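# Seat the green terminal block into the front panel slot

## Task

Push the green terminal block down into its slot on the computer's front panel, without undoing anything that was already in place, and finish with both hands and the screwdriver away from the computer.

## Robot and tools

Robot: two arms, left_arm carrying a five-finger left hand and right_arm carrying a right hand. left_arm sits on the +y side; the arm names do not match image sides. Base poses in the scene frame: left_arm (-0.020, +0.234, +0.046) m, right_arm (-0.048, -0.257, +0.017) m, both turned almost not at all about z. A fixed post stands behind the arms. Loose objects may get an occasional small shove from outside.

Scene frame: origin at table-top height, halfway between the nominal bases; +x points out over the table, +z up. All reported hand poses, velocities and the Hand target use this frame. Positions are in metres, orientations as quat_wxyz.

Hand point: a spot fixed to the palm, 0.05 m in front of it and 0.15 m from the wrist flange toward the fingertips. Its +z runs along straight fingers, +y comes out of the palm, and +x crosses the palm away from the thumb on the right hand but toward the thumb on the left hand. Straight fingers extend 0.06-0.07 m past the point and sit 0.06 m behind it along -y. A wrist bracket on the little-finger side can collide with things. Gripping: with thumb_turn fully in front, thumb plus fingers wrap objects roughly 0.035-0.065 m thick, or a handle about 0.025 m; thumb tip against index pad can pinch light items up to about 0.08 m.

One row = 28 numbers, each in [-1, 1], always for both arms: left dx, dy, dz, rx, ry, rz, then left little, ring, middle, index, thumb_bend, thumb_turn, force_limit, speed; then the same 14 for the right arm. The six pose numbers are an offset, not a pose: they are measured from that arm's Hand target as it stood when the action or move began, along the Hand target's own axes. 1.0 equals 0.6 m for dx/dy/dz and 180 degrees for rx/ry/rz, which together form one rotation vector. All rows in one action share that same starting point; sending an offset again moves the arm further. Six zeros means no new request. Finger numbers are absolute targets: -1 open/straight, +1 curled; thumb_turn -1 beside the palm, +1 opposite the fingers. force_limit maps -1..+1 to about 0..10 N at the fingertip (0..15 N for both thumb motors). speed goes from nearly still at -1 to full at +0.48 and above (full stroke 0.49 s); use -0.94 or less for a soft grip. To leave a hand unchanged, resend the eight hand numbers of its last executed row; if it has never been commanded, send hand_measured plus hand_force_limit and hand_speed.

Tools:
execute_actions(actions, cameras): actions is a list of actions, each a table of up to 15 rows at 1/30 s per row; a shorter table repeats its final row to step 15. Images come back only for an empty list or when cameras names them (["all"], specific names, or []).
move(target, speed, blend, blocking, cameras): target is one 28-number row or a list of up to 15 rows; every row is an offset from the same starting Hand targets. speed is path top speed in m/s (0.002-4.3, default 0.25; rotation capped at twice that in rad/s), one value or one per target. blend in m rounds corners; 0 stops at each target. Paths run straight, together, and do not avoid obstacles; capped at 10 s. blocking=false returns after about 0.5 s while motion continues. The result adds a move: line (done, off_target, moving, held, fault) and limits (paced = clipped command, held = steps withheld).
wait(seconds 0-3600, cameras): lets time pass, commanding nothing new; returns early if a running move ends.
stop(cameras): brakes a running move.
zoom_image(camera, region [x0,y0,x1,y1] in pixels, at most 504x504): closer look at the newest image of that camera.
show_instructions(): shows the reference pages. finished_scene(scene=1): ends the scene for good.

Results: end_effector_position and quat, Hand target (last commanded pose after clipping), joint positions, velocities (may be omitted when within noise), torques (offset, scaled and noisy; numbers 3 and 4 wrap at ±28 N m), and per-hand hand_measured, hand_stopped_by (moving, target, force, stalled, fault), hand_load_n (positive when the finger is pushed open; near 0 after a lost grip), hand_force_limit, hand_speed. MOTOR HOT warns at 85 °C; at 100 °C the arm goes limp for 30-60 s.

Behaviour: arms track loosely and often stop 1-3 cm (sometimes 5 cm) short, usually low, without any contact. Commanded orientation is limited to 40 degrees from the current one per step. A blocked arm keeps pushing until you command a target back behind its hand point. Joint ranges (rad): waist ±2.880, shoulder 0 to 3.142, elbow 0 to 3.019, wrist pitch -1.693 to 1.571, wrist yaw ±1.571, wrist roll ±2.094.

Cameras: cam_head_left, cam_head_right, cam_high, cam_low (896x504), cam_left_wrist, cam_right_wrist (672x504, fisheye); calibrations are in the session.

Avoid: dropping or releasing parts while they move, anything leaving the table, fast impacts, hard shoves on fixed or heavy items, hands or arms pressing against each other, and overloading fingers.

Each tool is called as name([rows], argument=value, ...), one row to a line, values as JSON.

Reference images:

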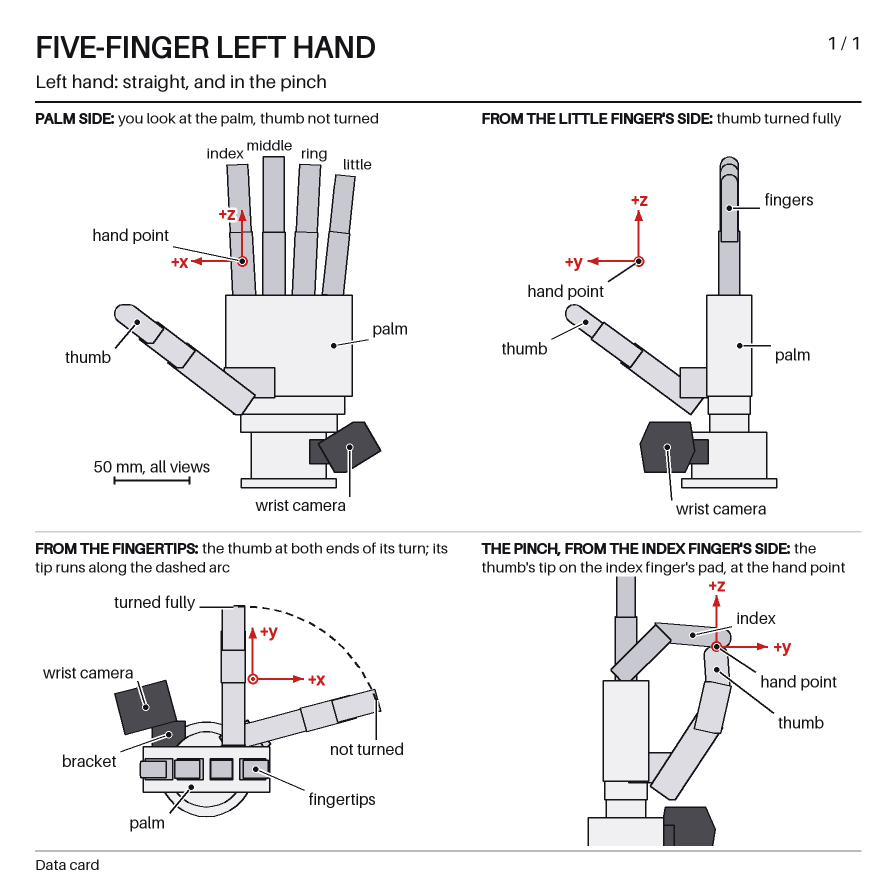

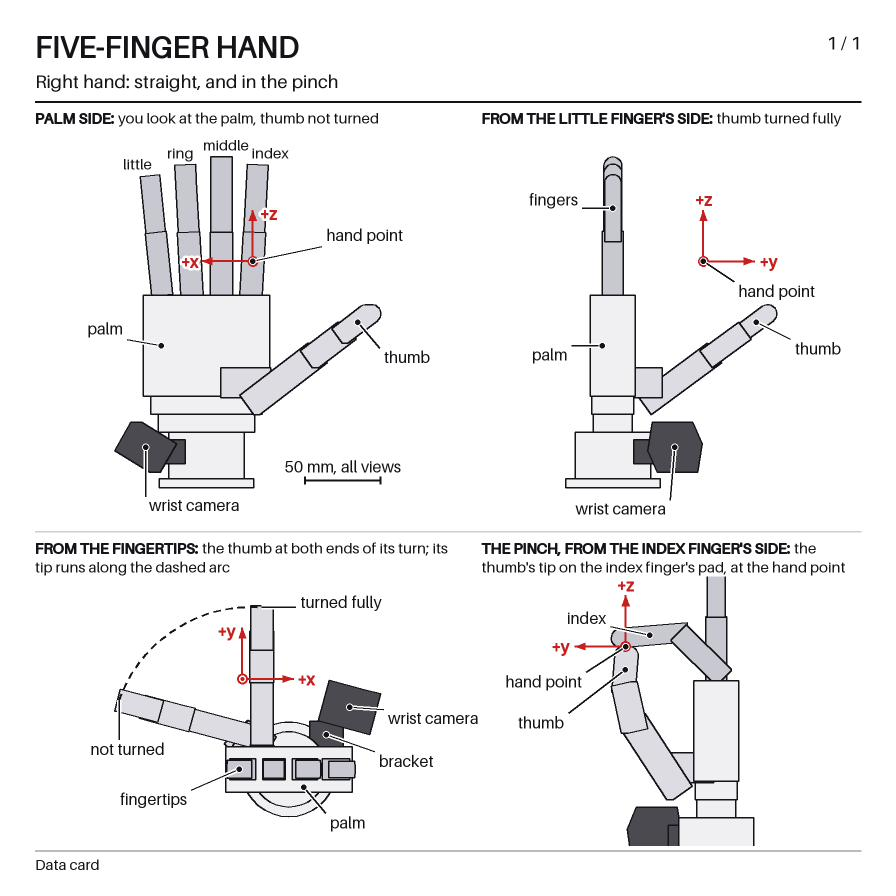

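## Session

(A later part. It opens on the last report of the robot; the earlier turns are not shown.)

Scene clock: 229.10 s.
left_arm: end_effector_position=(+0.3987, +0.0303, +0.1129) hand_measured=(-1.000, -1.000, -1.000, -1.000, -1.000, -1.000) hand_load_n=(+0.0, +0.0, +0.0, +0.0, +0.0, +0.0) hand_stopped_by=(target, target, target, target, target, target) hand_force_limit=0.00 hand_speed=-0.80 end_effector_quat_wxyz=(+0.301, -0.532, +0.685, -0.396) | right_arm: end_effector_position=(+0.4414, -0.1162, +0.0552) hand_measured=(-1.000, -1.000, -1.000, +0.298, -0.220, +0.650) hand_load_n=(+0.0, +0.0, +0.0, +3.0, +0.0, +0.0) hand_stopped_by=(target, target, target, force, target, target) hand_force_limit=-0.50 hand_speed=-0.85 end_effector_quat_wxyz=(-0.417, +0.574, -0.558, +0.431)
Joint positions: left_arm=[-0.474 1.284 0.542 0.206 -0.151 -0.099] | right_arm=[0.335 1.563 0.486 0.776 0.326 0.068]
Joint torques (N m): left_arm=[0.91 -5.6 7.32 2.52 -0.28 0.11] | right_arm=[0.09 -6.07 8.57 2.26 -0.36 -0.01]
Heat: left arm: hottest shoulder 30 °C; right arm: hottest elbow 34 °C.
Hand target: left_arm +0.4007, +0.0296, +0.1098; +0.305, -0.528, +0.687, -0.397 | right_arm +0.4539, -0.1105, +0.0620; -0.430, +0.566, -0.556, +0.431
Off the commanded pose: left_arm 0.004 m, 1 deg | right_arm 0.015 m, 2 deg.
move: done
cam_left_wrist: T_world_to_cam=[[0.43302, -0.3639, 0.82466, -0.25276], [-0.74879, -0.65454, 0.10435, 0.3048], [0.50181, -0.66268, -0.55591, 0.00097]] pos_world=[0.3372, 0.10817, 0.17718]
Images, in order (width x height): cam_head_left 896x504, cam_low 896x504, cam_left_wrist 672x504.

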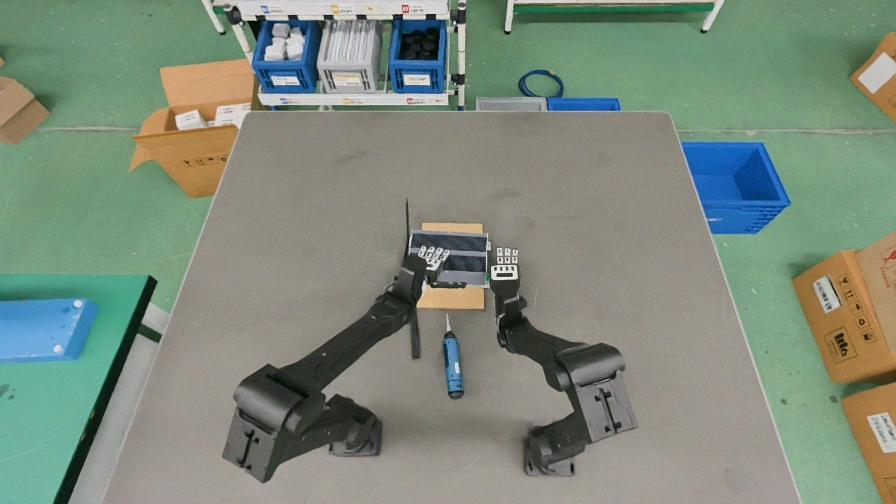

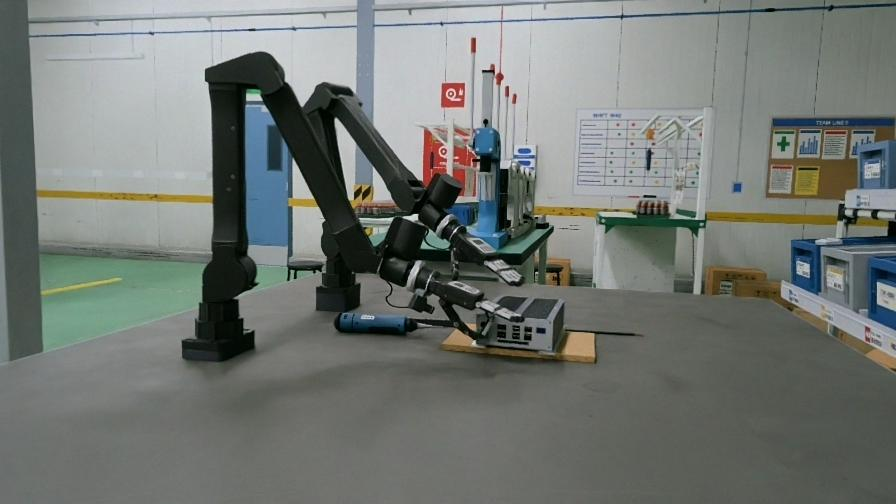

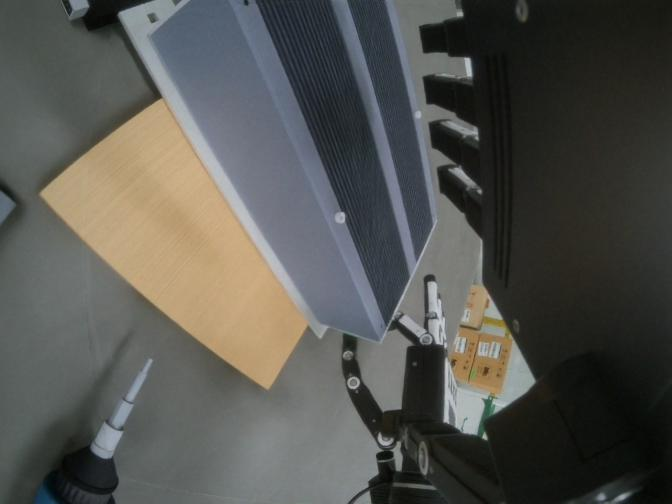

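move(target=[0,0.0693,0.0401,0,0,0,-1,-1,-1,-1,-1,-1,0,-0.8,0,0,0,0,0,0,-1,-1,-1,0.5,-0.22,0.65,-0.5,-0.85], speed=0.06, cameras=["cam_low","cam_left_wrist"])

zoom_image(camera="cam_low", region=[430, 240, 610, 370])

Scene clock: 230.77 s.
left_arm: end_effector_position=(+0.4027, +0.0286, +0.0714) hand_measured=(-1.000, -1.000, -1.000, -1.000, -1.000, -1.000) hand_load_n=(+0.0, +0.0, +0.0, +0.0, +0.0, +0.0) hand_stopped_by=(target, target, target, target, target, target) hand_force_limit=0.00 hand_speed=-0.80 end_effector_quat_wxyz=(+0.304, -0.530, +0.682, -0.402) | right_arm: end_effector_position=(+0.4414, -0.1162, +0.0550) hand_measured=(-1.000, -1.000, -1.000, +0.298, -0.220, +0.650) hand_load_n=(+0.0, +0.0, +0.0, +3.0, +0.5, +0.0) hand_stopped_by=(target, target, target, force, target, target) hand_force_limit=-0.50 hand_speed=-0.85 end_effector_quat_wxyz=(-0.417, +0.574, -0.558, +0.431)
Joint positions: left_arm=[-0.474 1.422 0.497 0.404 -0.151 -0.099] | right_arm=[0.335 1.564 0.486 0.776 0.326 0.068]
Joint torques (N m): left_arm=[0.91 -5.71 5.93 2.44 -0.26 0.1] | right_arm=[0.09 -6.12 8.55 2.25 -0.36 -0.01]
Heat: left arm: hottest shoulder 30 °C; right arm: hottest elbow 34 °C.
Hand target: left_arm +0.4007, +0.0297, +0.0617; +0.305, -0.528, +0.687, -0.396 | right_arm +0.4539, -0.1105, +0.0619; -0.430, +0.566, -0.556, +0.431
Off the commanded pose: left_arm 0.010 m, 1 deg | right_arm 0.016 m, 2 deg.
move: done
cam_left_wrist: T_world_to_cam=[[0.42105, -0.35832, 0.83326, -0.21684], [-0.74988, -0.65434, 0.09754, 0.31192], [0.51029, -0.66592, -0.54421, -0.02933]] pos_world=[0.34017, 0.10688, 0.1343]

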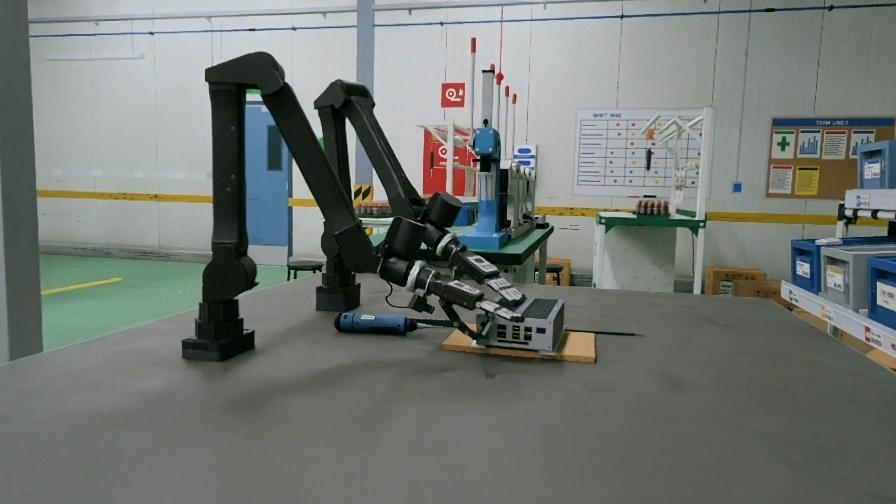

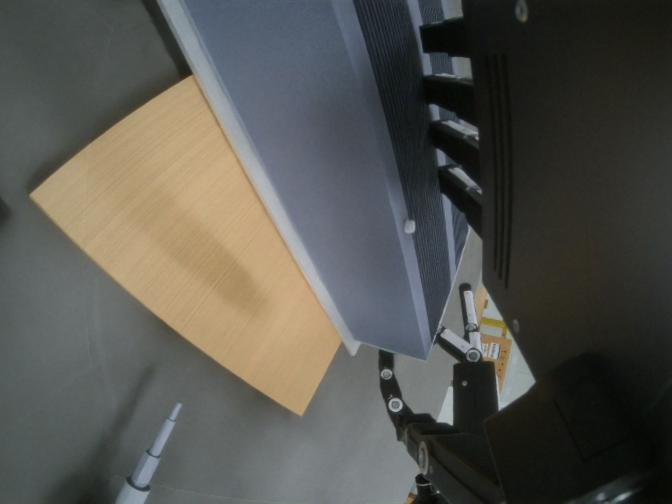

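Scaled by 2.800 from the camera's image (finer frame: 1280x720).

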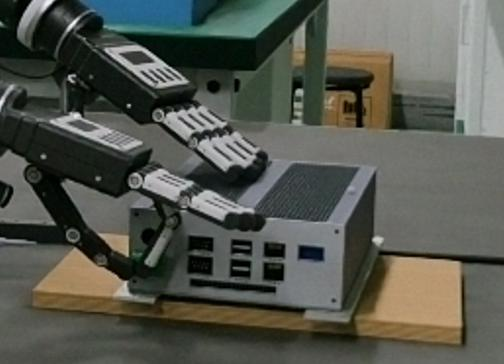

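move(target=[0,0.0433,0.0251,0,0,0,-1,-1,-1,-1,-1,-1,0,-0.8,0,0,0,0,0,0,-1,-1,-1,0.5,-0.22,0.65,-0.5,-0.85], speed=0.03, cameras=["cam_low","cam_left_wrist"])

zoom_image(camera="cam_low", region=[470, 270, 570, 350])

Scene clock: 232.37 s.
left_arm: end_effector_position=(+0.4141, +0.0235, +0.0640) hand_measured=(-1.000, -1.000, -1.000, -1.000, -1.000, -1.000) hand_load_n=(+0.0, +0.0, +0.0, +0.0, +0.5, -0.5) hand_stopped_by=(target, target, target, target, target, target) hand_force_limit=0.00 hand_speed=-0.80 end_effector_quat_wxyz=(+0.317, -0.522, +0.667, -0.426) | right_arm: end_effector_position=(+0.4414, -0.1162, +0.0550) hand_measured=(-1.000, -1.000, -1.000, +0.298, -0.220, +0.650) hand_load_n=(+0.0, +0.0, +0.0, +3.0, +0.0, +0.0) hand_stopped_by=(target, target, target, force, target, target) hand_force_limit=-0.50 hand_speed=-0.85 end_effector_quat_wxyz=(-0.417, +0.574, -0.558, +0.431)
Joint positions: left_arm=[-0.474 1.496 0.485 0.554 -0.153 -0.099] | right_arm=[0.335 1.564 0.486 0.776 0.326 0.068]
Joint torques (N m): left_arm=[0.97 -4.07 4.64 1.36 -0.17 0.12] | right_arm=[0.15 -6.12 8.55 2.26 -0.36 -0.01]
Heat: left arm: hottest shoulder 30 °C; right arm: hottest elbow 34 °C.
Hand target: left_arm +0.4008, +0.0297, +0.0316; +0.305, -0.528, +0.687, -0.396 | right_arm +0.4539, -0.1105, +0.0619; -0.430, +0.566, -0.556, +0.431
Off the commanded pose: left_arm 0.036 m, 4 deg | right_arm 0.015 m, 2 deg.
move: off_target (left_arm)
cam_left_wrist: T_world_to_cam=[[0.37311, -0.33585, 0.86487, -0.19999], [-0.754, -0.65295, 0.07173, 0.32121], [0.54062, -0.67887, -0.49685, -0.05781]] pos_world=[0.34806, 0.10332, 0.1212]

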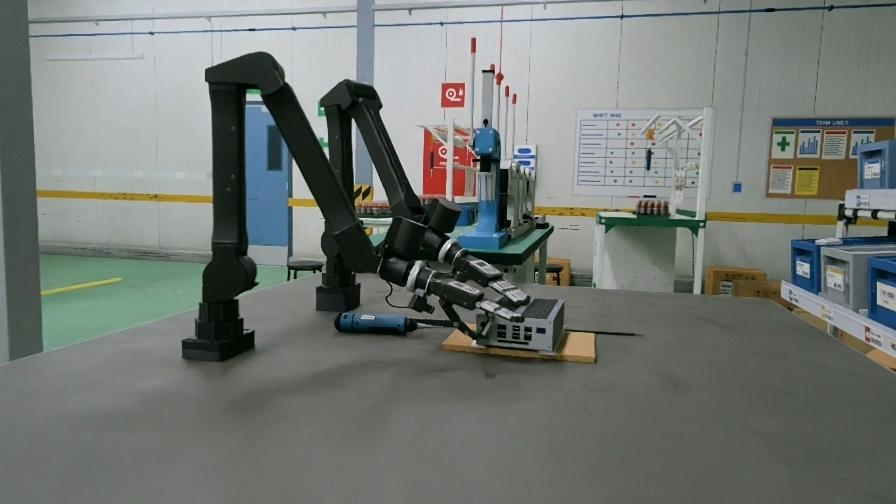

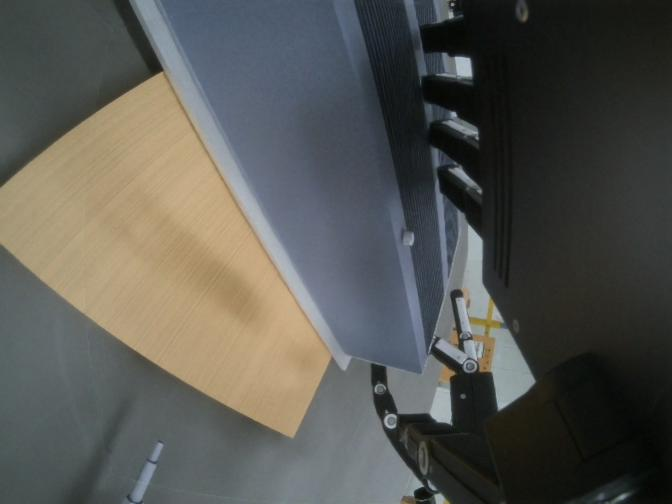

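Scaled by 5.040 from the camera's image (finer frame: 1280x720).

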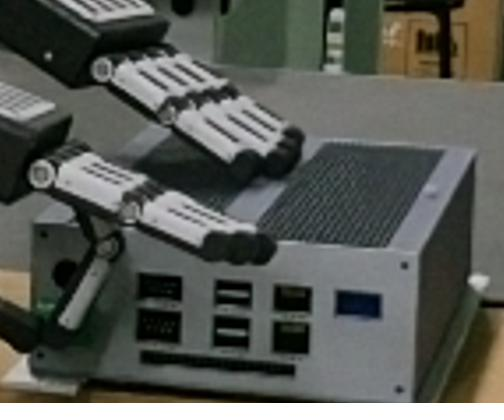

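move(target=[0,0.0217,0.0125,-0.0446,0,0,-1,-1,-1,-1,-1,-1,0,-0.8,0,0,0,0,0,0,-1,-1,-1,0.5,-0.22,0.65,-0.5,-0.85], speed=0.03, cameras=["cam_low","cam_left_wrist"])

zoom_image(camera="cam_low", region=[470, 270, 570, 350])

Scene clock: 235.37 s.
left_arm: end_effector_position=(+0.4236, +0.0174, +0.0658) hand_measured=(-1.000, -1.000, -1.000, -1.000, -1.000, -1.000) hand_load_n=(+0.0, +0.0, +0.5, +0.5, +0.0, +0.0) hand_stopped_by=(target, target, target, target, target, target) hand_force_limit=0.00 hand_speed=-0.80 end_effector_quat_wxyz=(+0.299, -0.529, +0.685, -0.401) | right_arm: end_effector_position=(+0.4414, -0.1162, +0.0550) hand_measured=(-1.000, -1.000, -1.000, +0.298, -0.220, +0.650) hand_load_n=(+0.0, +0.0, -0.5, +3.5, +0.0, +0.0) hand_stopped_by=(target, target, target, force, target, target) hand_force_limit=-0.50 hand_speed=-0.85 end_effector_quat_wxyz=(-0.417, +0.574, -0.558, +0.431)
Joint positions: left_arm=[-0.472 1.495 0.562 0.404 -0.14 -0.099] | right_arm=[0.335 1.564 0.486 0.776 0.326 0.068]
Joint torques (N m): left_arm=[1.73 -4.01 5.16 -1.2 0.16 -0.04] | right_arm=[0.09 -6.07 8.55 2.28 -0.36 -0.01]
Heat: left arm: hottest shoulder 30 °C; right arm: hottest elbow 34 °C.
Hand target: left_arm +0.4009, +0.0297, +0.0167; +0.267, -0.548, +0.713, -0.348 | right_arm +0.4539, -0.1105, +0.0619; -0.430, +0.566, -0.556, +0.431
Off the commanded pose: left_arm 0.056 m, 8 deg | right_arm 0.015 m, 2 deg.
move: off_target (left_arm)
cam_left_wrist: T_world_to_cam=[[0.42712, -0.36061, 0.82917, -0.22726], [-0.7538, -0.64845, 0.10629, 0.32182], [0.49935, -0.67043, -0.5488, -0.04537]] pos_world=[0.36231, 0.09631, 0.12934]

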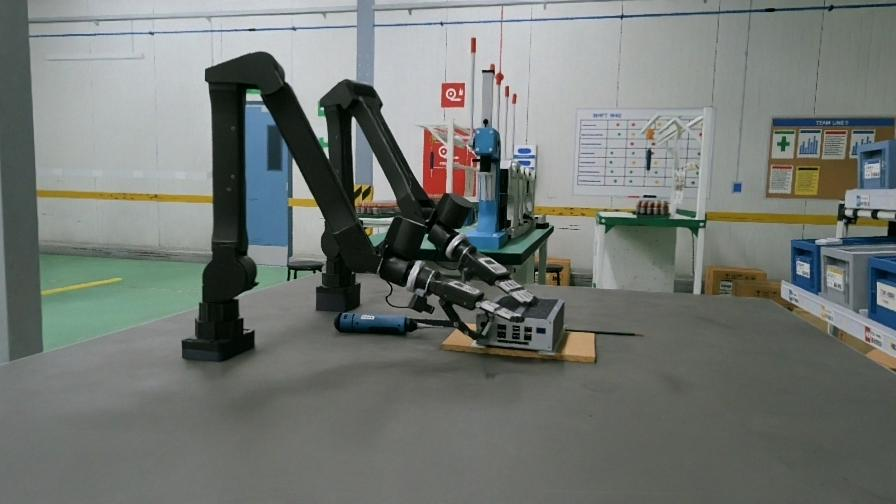

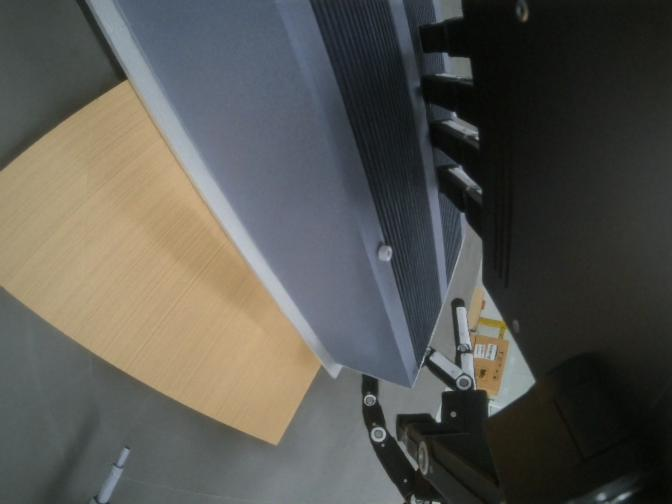

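Scaled by 5.040 from the camera's image (finer frame: 1280x720).

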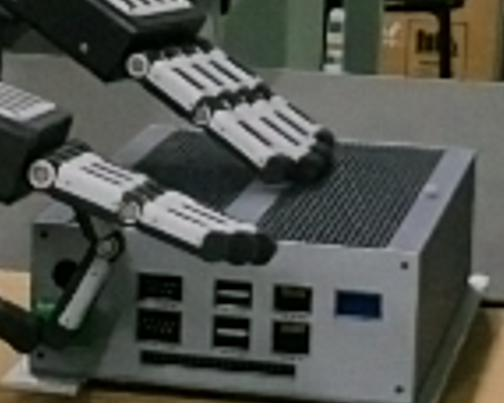

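move(target=[0,0,0,0,0,0,-1,-1,-1,-1,-1,-1,0,-0.8,-0.09265,0.00245,-0.0277,0.0003,-0.03913,0.01486,-1,-1,-1,0.5,-0.22,0.65,-0.5,-0.85], speed=0.03, cameras=["cam_low","cam_right_wrist", "cam_high"])

zoom_image(camera="cam_low", region=[470, 270, 570, 350])

zoom_image(camera="cam_right_wrist", region=[295, 255, 375, 340])

Scene clock: 238.23 s.
left_arm: end_effector_position=(+0.4236, +0.0174, +0.0658) hand_measured=(-1.000, -1.000, -1.000, -1.000, -1.000, -1.000) hand_load_n=(+0.0, +0.0, +0.5, +0.0, +0.0, -0.5) hand_stopped_by=(target, target, target, target, target, target) hand_force_limit=0.00 hand_speed=-0.80 end_effector_quat_wxyz=(+0.299, -0.529, +0.685, -0.401) | right_arm: end_effector_position=(+0.4409, -0.1136, +0.0554) hand_measured=(-1.000, -1.000, -1.000, +0.298, -0.220, +0.650) hand_load_n=(+0.0, -0.5, +0.0, +3.0, +0.0, +0.0) hand_stopped_by=(target, target, target, force, target, target) hand_force_limit=-0.50 hand_speed=-0.85 end_effector_quat_wxyz=(-0.420, +0.575, -0.557, +0.429)
Joint positions: left_arm=[-0.472 1.495 0.562 0.404 -0.14 -0.099] | right_arm=[0.338 1.564 0.486 0.777 0.322 0.072]
Joint torques (N m): left_arm=[1.73 -4.07 5.19 -1.1 0.16 -0.04] | right_arm=[5.89 -6.77 7.62 2.33 -2.08 0.55]
Heat: left arm: hottest shoulder 30 °C; right arm: hottest elbow 34 °C.
Hand target: left_arm +0.4009, +0.0297, +0.0167; +0.267, -0.548, +0.713, -0.348 | right_arm +0.4369, -0.0551, +0.0643; -0.474, +0.578, -0.541, +0.386
Off the commanded pose: left_arm 0.055 m, 8 deg | right_arm 0.059 m, 8 deg.
move: off_target (right_arm)
cam_right_wrist: T_world_to_cam=[[-0.304, -0.24857, -0.91967, 0.1564], [-0.53354, 0.84419, -0.0518, 0.3384], [0.78925, 0.47493, -0.38926, -0.15756]] pos_world=[0.35245, -0.17197, 0.10003]
Images, in order (width x height): cam_high 896x504, cam_low 896x504, cam_right_wrist 672x504.

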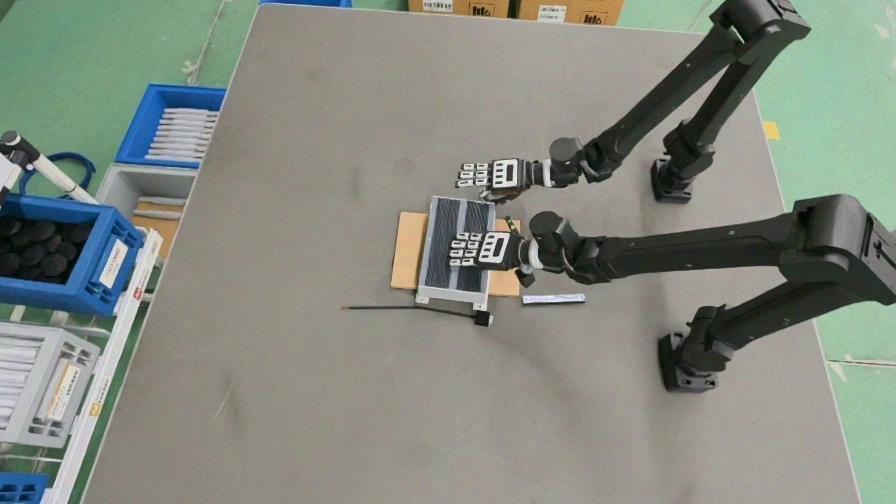

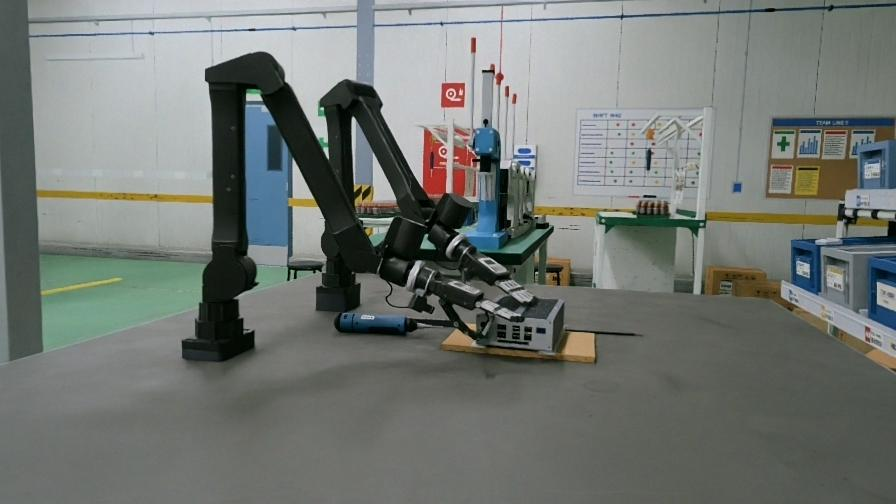

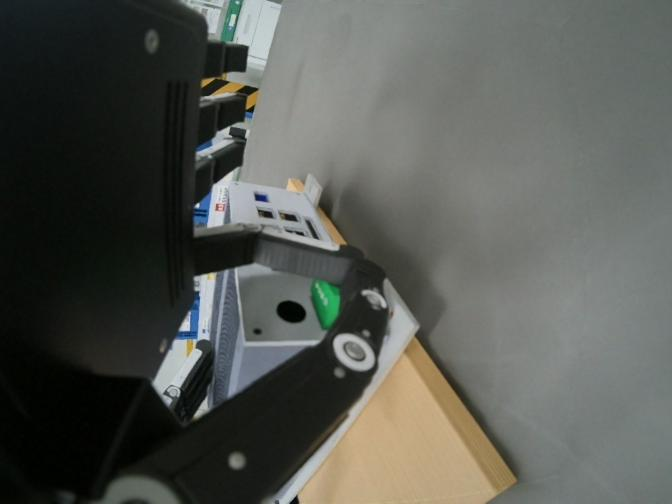

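Scaled by 5.040 from the camera's image (finer frame: 1280x720).

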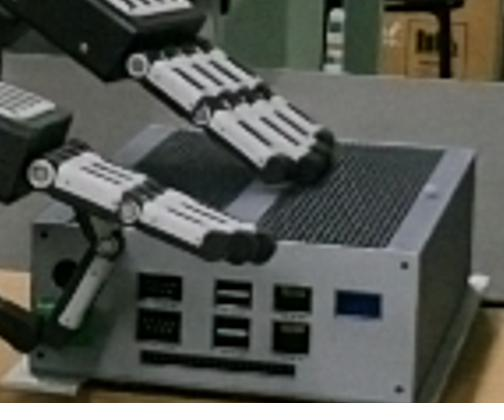

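Scaled by 5.929 from the camera's image (finer frame: 960x720).

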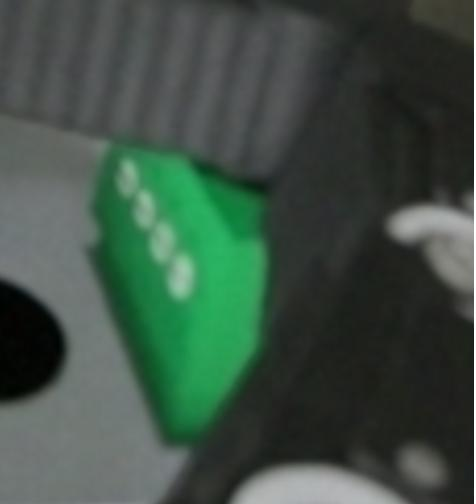

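move(target=[0,0,0,0,0,0,-1,-1,-1,-1,-1,-1,0,-0.8,-0.0237,0.0006,-0.0059,0,-0.0103,0.0046,-1,-1,-1,0.5,-0.22,0.65,-0.5,-0.85], speed=0.02, cameras=["cam_low","cam_right_wrist"])

zoom_image(camera="cam_low", region=[470, 270, 570, 350])

zoom_image(camera="cam_right_wrist", region=[295, 255, 375, 340])

Scene clock: 239.53 s.
left_arm: end_effector_position=(+0.4236, +0.0174, +0.0658) hand_measured=(-1.000, -1.000, -1.000, -1.000, -1.000, -1.000) hand_load_n=(+0.0, +0.0, +0.5, +0.0, +0.0, +0.0) hand_stopped_by=(target, target, target, target, target, target) hand_force_limit=0.00 hand_speed=-0.80 end_effector_quat_wxyz=(+0.299, -0.529, +0.685, -0.401) | right_arm: end_effector_position=(+0.4407, -0.1125, +0.0556) hand_measured=(-1.000, -1.000, -1.000, +0.298, -0.220, +0.650) hand_load_n=(+0.0, +0.0, +0.0, +3.5, +0.0, +0.0) hand_stopped_by=(target, target, target, force, target, target) hand_force_limit=-0.50 hand_speed=-0.85 end_effector_quat_wxyz=(-0.421, +0.575, -0.557, +0.428)
Joint positions: left_arm=[-0.472 1.495 0.562 0.404 -0.14 -0.099] | right_arm=[0.34 1.564 0.486 0.778 0.322 0.073]
Joint torques (N m): left_arm=[1.73 -4.01 5.18 -1.09 0.16 -0.04] | right_arm=[7.06 -7.12 7.28 2.33 -2.75 0.7]
Heat: left arm: hottest shoulder 30 °C; right arm: hottest elbow 34 °C.
Hand target: left_arm +0.4009, +0.0296, +0.0167; +0.267, -0.548, +0.713, -0.348 | right_arm +0.4318, -0.0415, +0.0657; -0.485, +0.580, -0.538, +0.373
Off the commanded pose: left_arm 0.055 m, 8 deg | right_arm 0.072 m, 10 deg.
move: off_target (right_arm)
cam_right_wrist: T_world_to_cam=[[-0.30334, -0.24794, -0.92006, 0.15648], [-0.53483, 0.84342, -0.05096, 0.33791], [0.78863, 0.47662, -0.38845, -0.15744]] pos_world=[0.35235, -0.17117, 0.10003]

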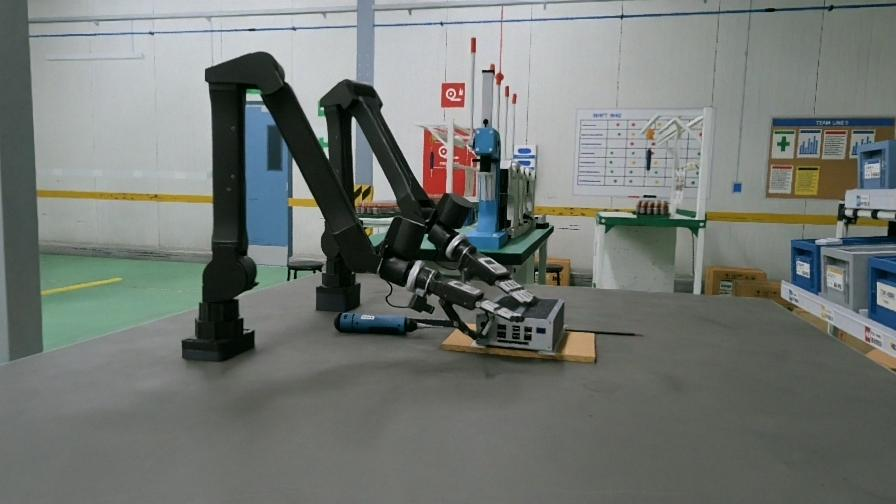

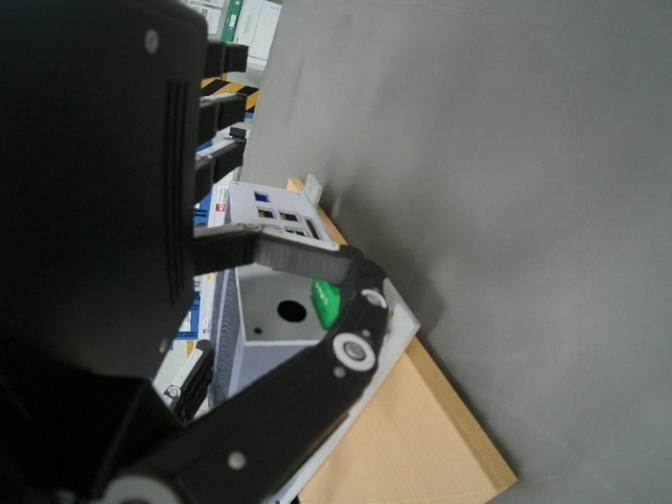

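Scaled by 5.040 from the camera's image (finer frame: 1280x720).

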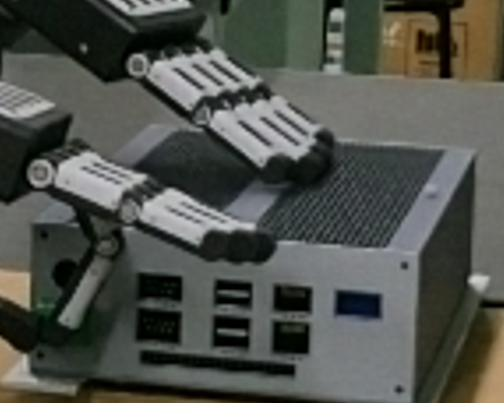

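Scaled by 5.929 from the camera's image (finer frame: 960x720).

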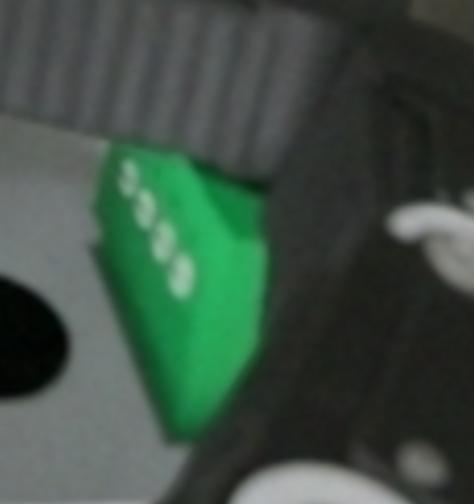

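move(target=[0,0,0,0,0,0,-1,-1,-1,-1,-1,-1,0,-0.8,-0.0237,0.0006,-0.0059,0,-0.0103,0.0046,-1,-1,-1,0.5,-0.22,0.65,-0.5,-0.85], speed=0.02, cameras=["cam_low","cam_right_wrist"])

zoom_image(camera="cam_low", region=[470, 270, 570, 350])

zoom_image(camera="cam_right_wrist", region=[295, 255, 375, 340])

Scene clock: 241.47 s.
left_arm: end_effector_position=(+0.4310, +0.0317, +0.0660) hand_measured=(-1.000, -1.000, -1.000, -1.000, -1.000, -1.000) hand_load_n=(+0.0, +0.0, +0.5, +0.0, +0.0, +0.0) hand_stopped_by=(target, target, target, target, target, target) hand_force_limit=0.00 hand_speed=-0.80 end_effector_quat_wxyz=(+0.307, -0.541, +0.677, -0.393) | right_arm: end_effector_position=(+0.4248, -0.0637, +0.0563) hand_measured=(-1.000, -1.000, -1.000, +0.298, -0.220, +0.650) hand_load_n=(+0.0, +0.0, +0.0, +3.0, +0.5, +0.0) hand_stopped_by=(target, target, target, force, target, target) hand_force_limit=-0.50 hand_speed=-0.85 end_effector_quat_wxyz=(-0.458, +0.590, -0.542, +0.386)
Joint positions: left_arm=[-0.444 1.495 0.566 0.396 -0.15 -0.099] | right_arm=[0.419 1.565 0.484 0.781 0.283 0.13]
Joint torques (N m): left_arm=[-0.56 -4.13 4.85 -0.83 0.6 -0.01] | right_arm=[3.43 -6.53 8.1 2.66 -1.13 0.38]
Heat: left arm: hottest shoulder 30 °C; right arm: hottest elbow 34 °C.
Hand target: left_arm +0.4008, +0.0298, +0.0166; +0.267, -0.548, +0.713, -0.347 | right_arm +0.4263, -0.0280, +0.0676; -0.496, +0.582, -0.534, +0.360
Off the commanded pose: left_arm 0.058 m, 8 deg | right_arm 0.037 m, 5 deg.
move: off_target (right_arm)
cam_right_wrist: T_world_to_cam=[[-0.28722, -0.21728, -0.9329, 0.16029], [-0.61765, 0.78642, 0.007, 0.31653], [0.73213, 0.57821, -0.36008, -0.13901]] pos_world=[0.34332, -0.13372, 0.09726]

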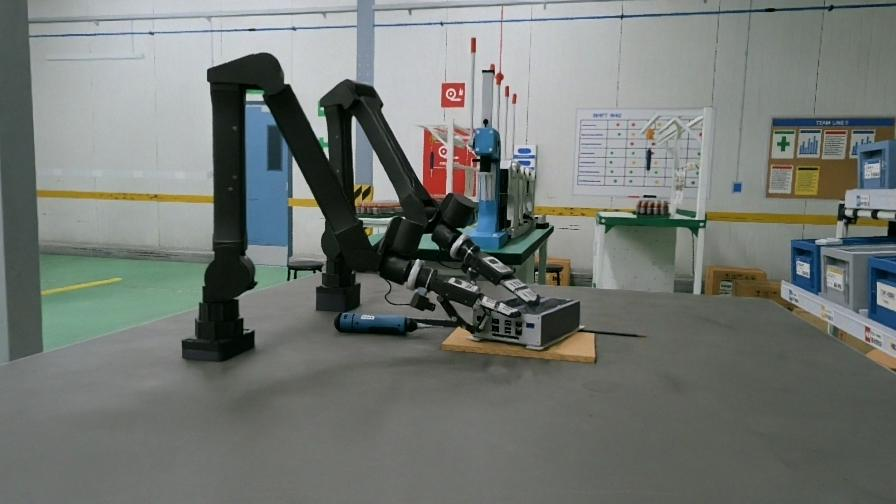

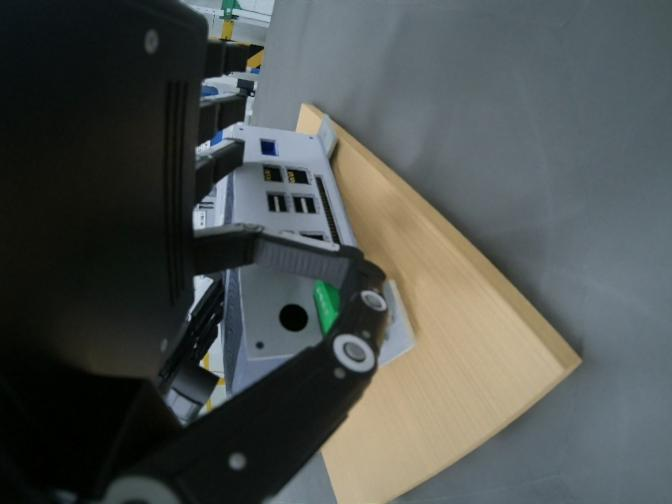

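Scaled by 5.040 from the camera's image (finer frame: 1280x720).

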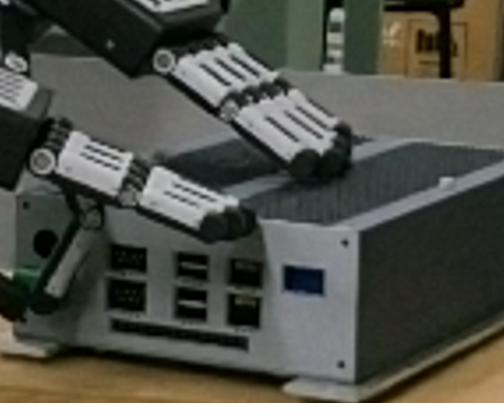

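Scaled by 5.929 from the camera's image (finer frame: 960x720).

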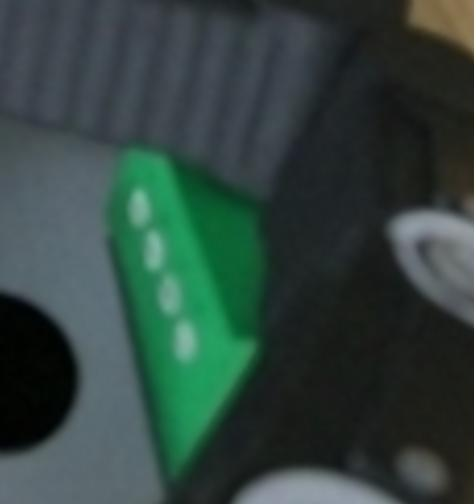

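wait(seconds=0.1, cameras=["cam_high", "cam_low", "cam_head_left","cam_left_wrist"])

zoom_image(camera="cam_high", region=[335, 180, 535, 335])

zoom_image(camera="cam_head_left", region=[380, 210, 520, 310])

zoom_image(camera="cam_low", region=[465, 315, 495, 345])

Scene clock: 241.77 s.
left_arm: end_effector_position=(+0.4310, +0.0317, +0.0660) hand_measured=(-1.000, -1.000, -1.000, -1.000, -1.000, -1.000) hand_load_n=(+0.0, -0.5, +0.5, +0.0, +0.0, -0.5) hand_stopped_by=(target, target, target, target, target, target) hand_force_limit=0.00 hand_speed=-0.80 end_effector_quat_wxyz=(+0.307, -0.541, +0.677, -0.393) | right_arm: end_effector_position=(+0.4248, -0.0637, +0.0563) hand_measured=(-1.000, -1.000, -1.000, +0.298, -0.220, +0.650) hand_load_n=(+0.0, -0.5, +0.0, +3.0, +0.0, +0.0) hand_stopped_by=(target, target, target, force, target, target) hand_force_limit=-0.50 hand_speed=-0.85 end_effector_quat_wxyz=(-0.458, +0.590, -0.542, +0.386)
Joint positions: left_arm=[-0.444 1.495 0.566 0.396 -0.15 -0.099] | right_arm=[0.419 1.565 0.484 0.781 0.283 0.13]
Joint torques (N m): left_arm=[-0.56 -4.13 4.85 -0.83 0.6 -0.01] | right_arm=[3.49 -6.42 8.1 2.66 -1.13 0.38]
Heat: left arm: hottest shoulder 30 °C; right arm: hottest elbow 34 °C.
Hand target: left_arm +0.4008, +0.0298, +0.0166; +0.267, -0.548, +0.713, -0.347 | right_arm +0.4263, -0.0280, +0.0676; -0.496, +0.582, -0.534, +0.360
Off the commanded pose: left_arm 0.058 m, 8 deg | right_arm 0.037 m, 5 deg.
wait: 0.10 s; at rest from the start
cam_left_wrist: T_world_to_cam=[[0.44126, -0.34941, 0.82656, -0.23175], [-0.72902, -0.67668, 0.10313, 0.32712], [0.52328, -0.64809, -0.55332, -0.05017]] pos_world=[0.36699, 0.10786, 0.13006]
Images, in order (width x height): cam_head_left 896x504, cam_high 896x504, cam_low 896x504, cam_left_wrist 672x504.

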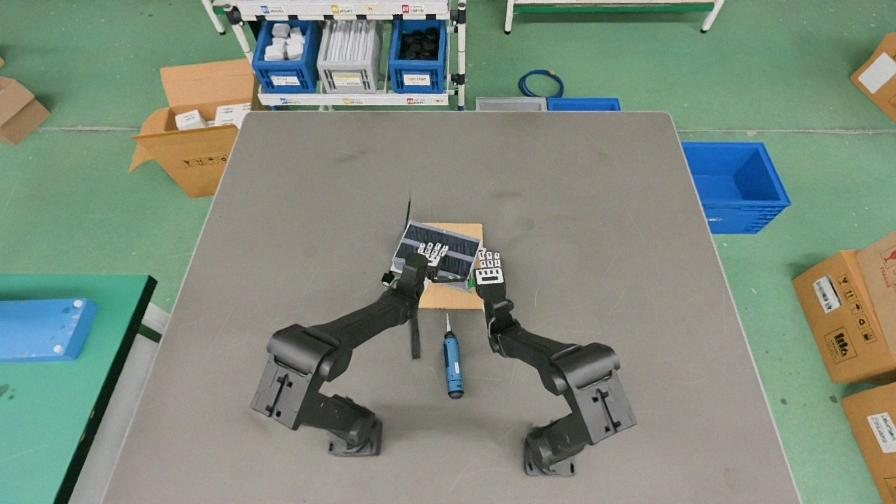

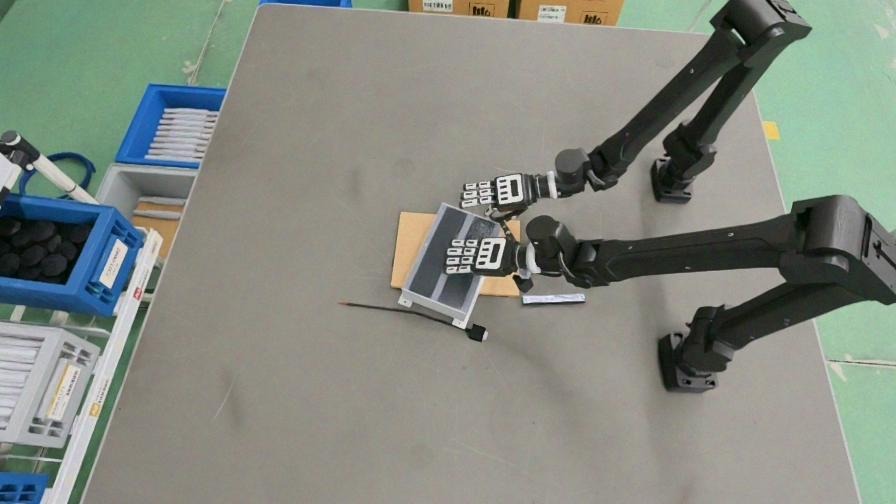

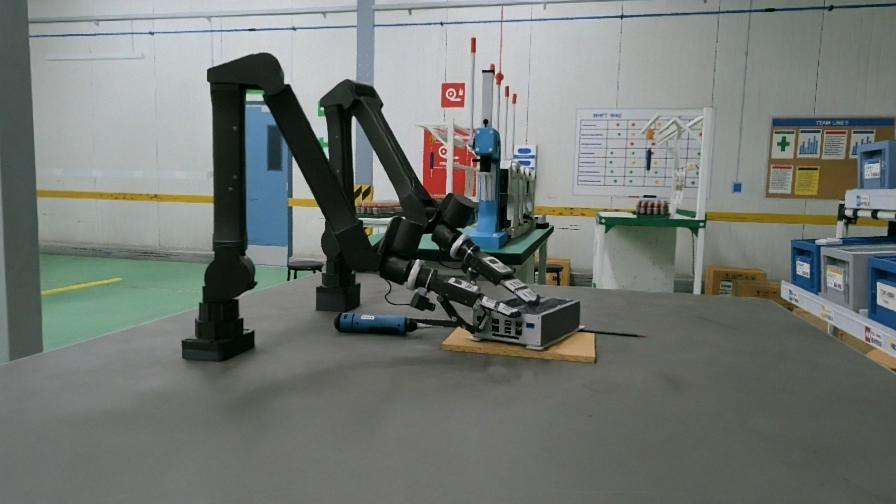

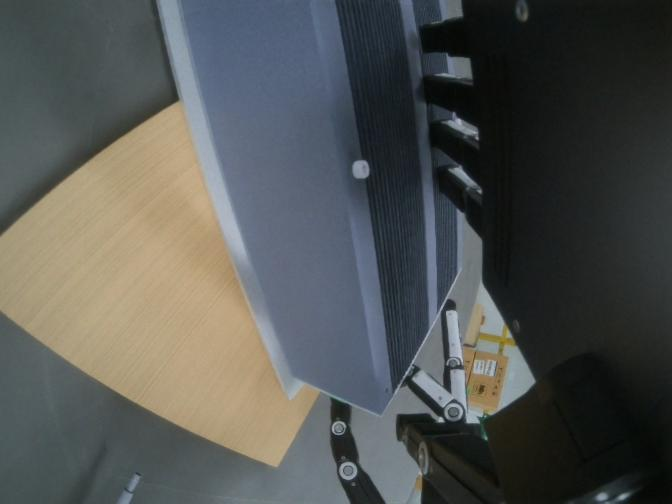

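Scaled by 2.520 from the camera's image (finer frame: 1280x720).

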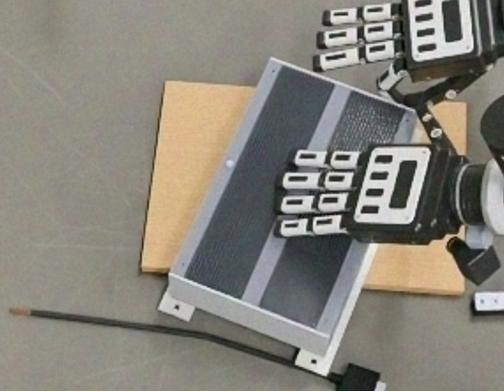

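Scaled by 3.600 from the camera's image (finer frame: 1280x720).

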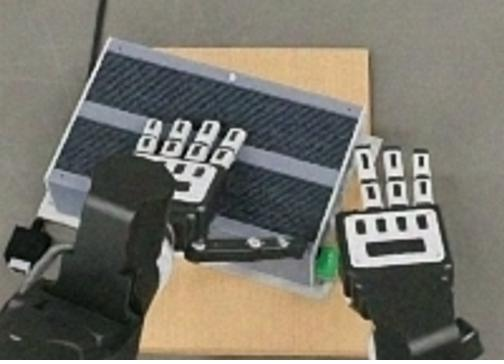

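Scaled by 16.800 from the camera's image (finer frame: 1280x720).

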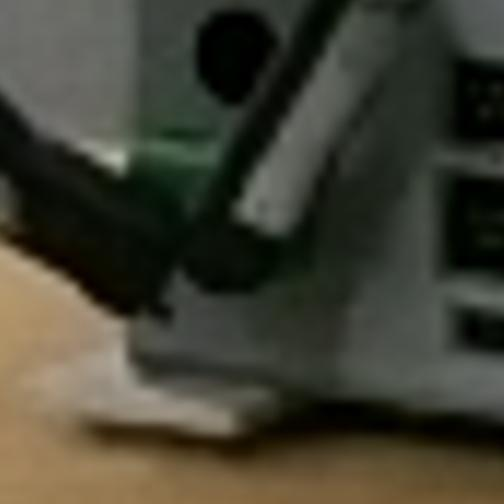

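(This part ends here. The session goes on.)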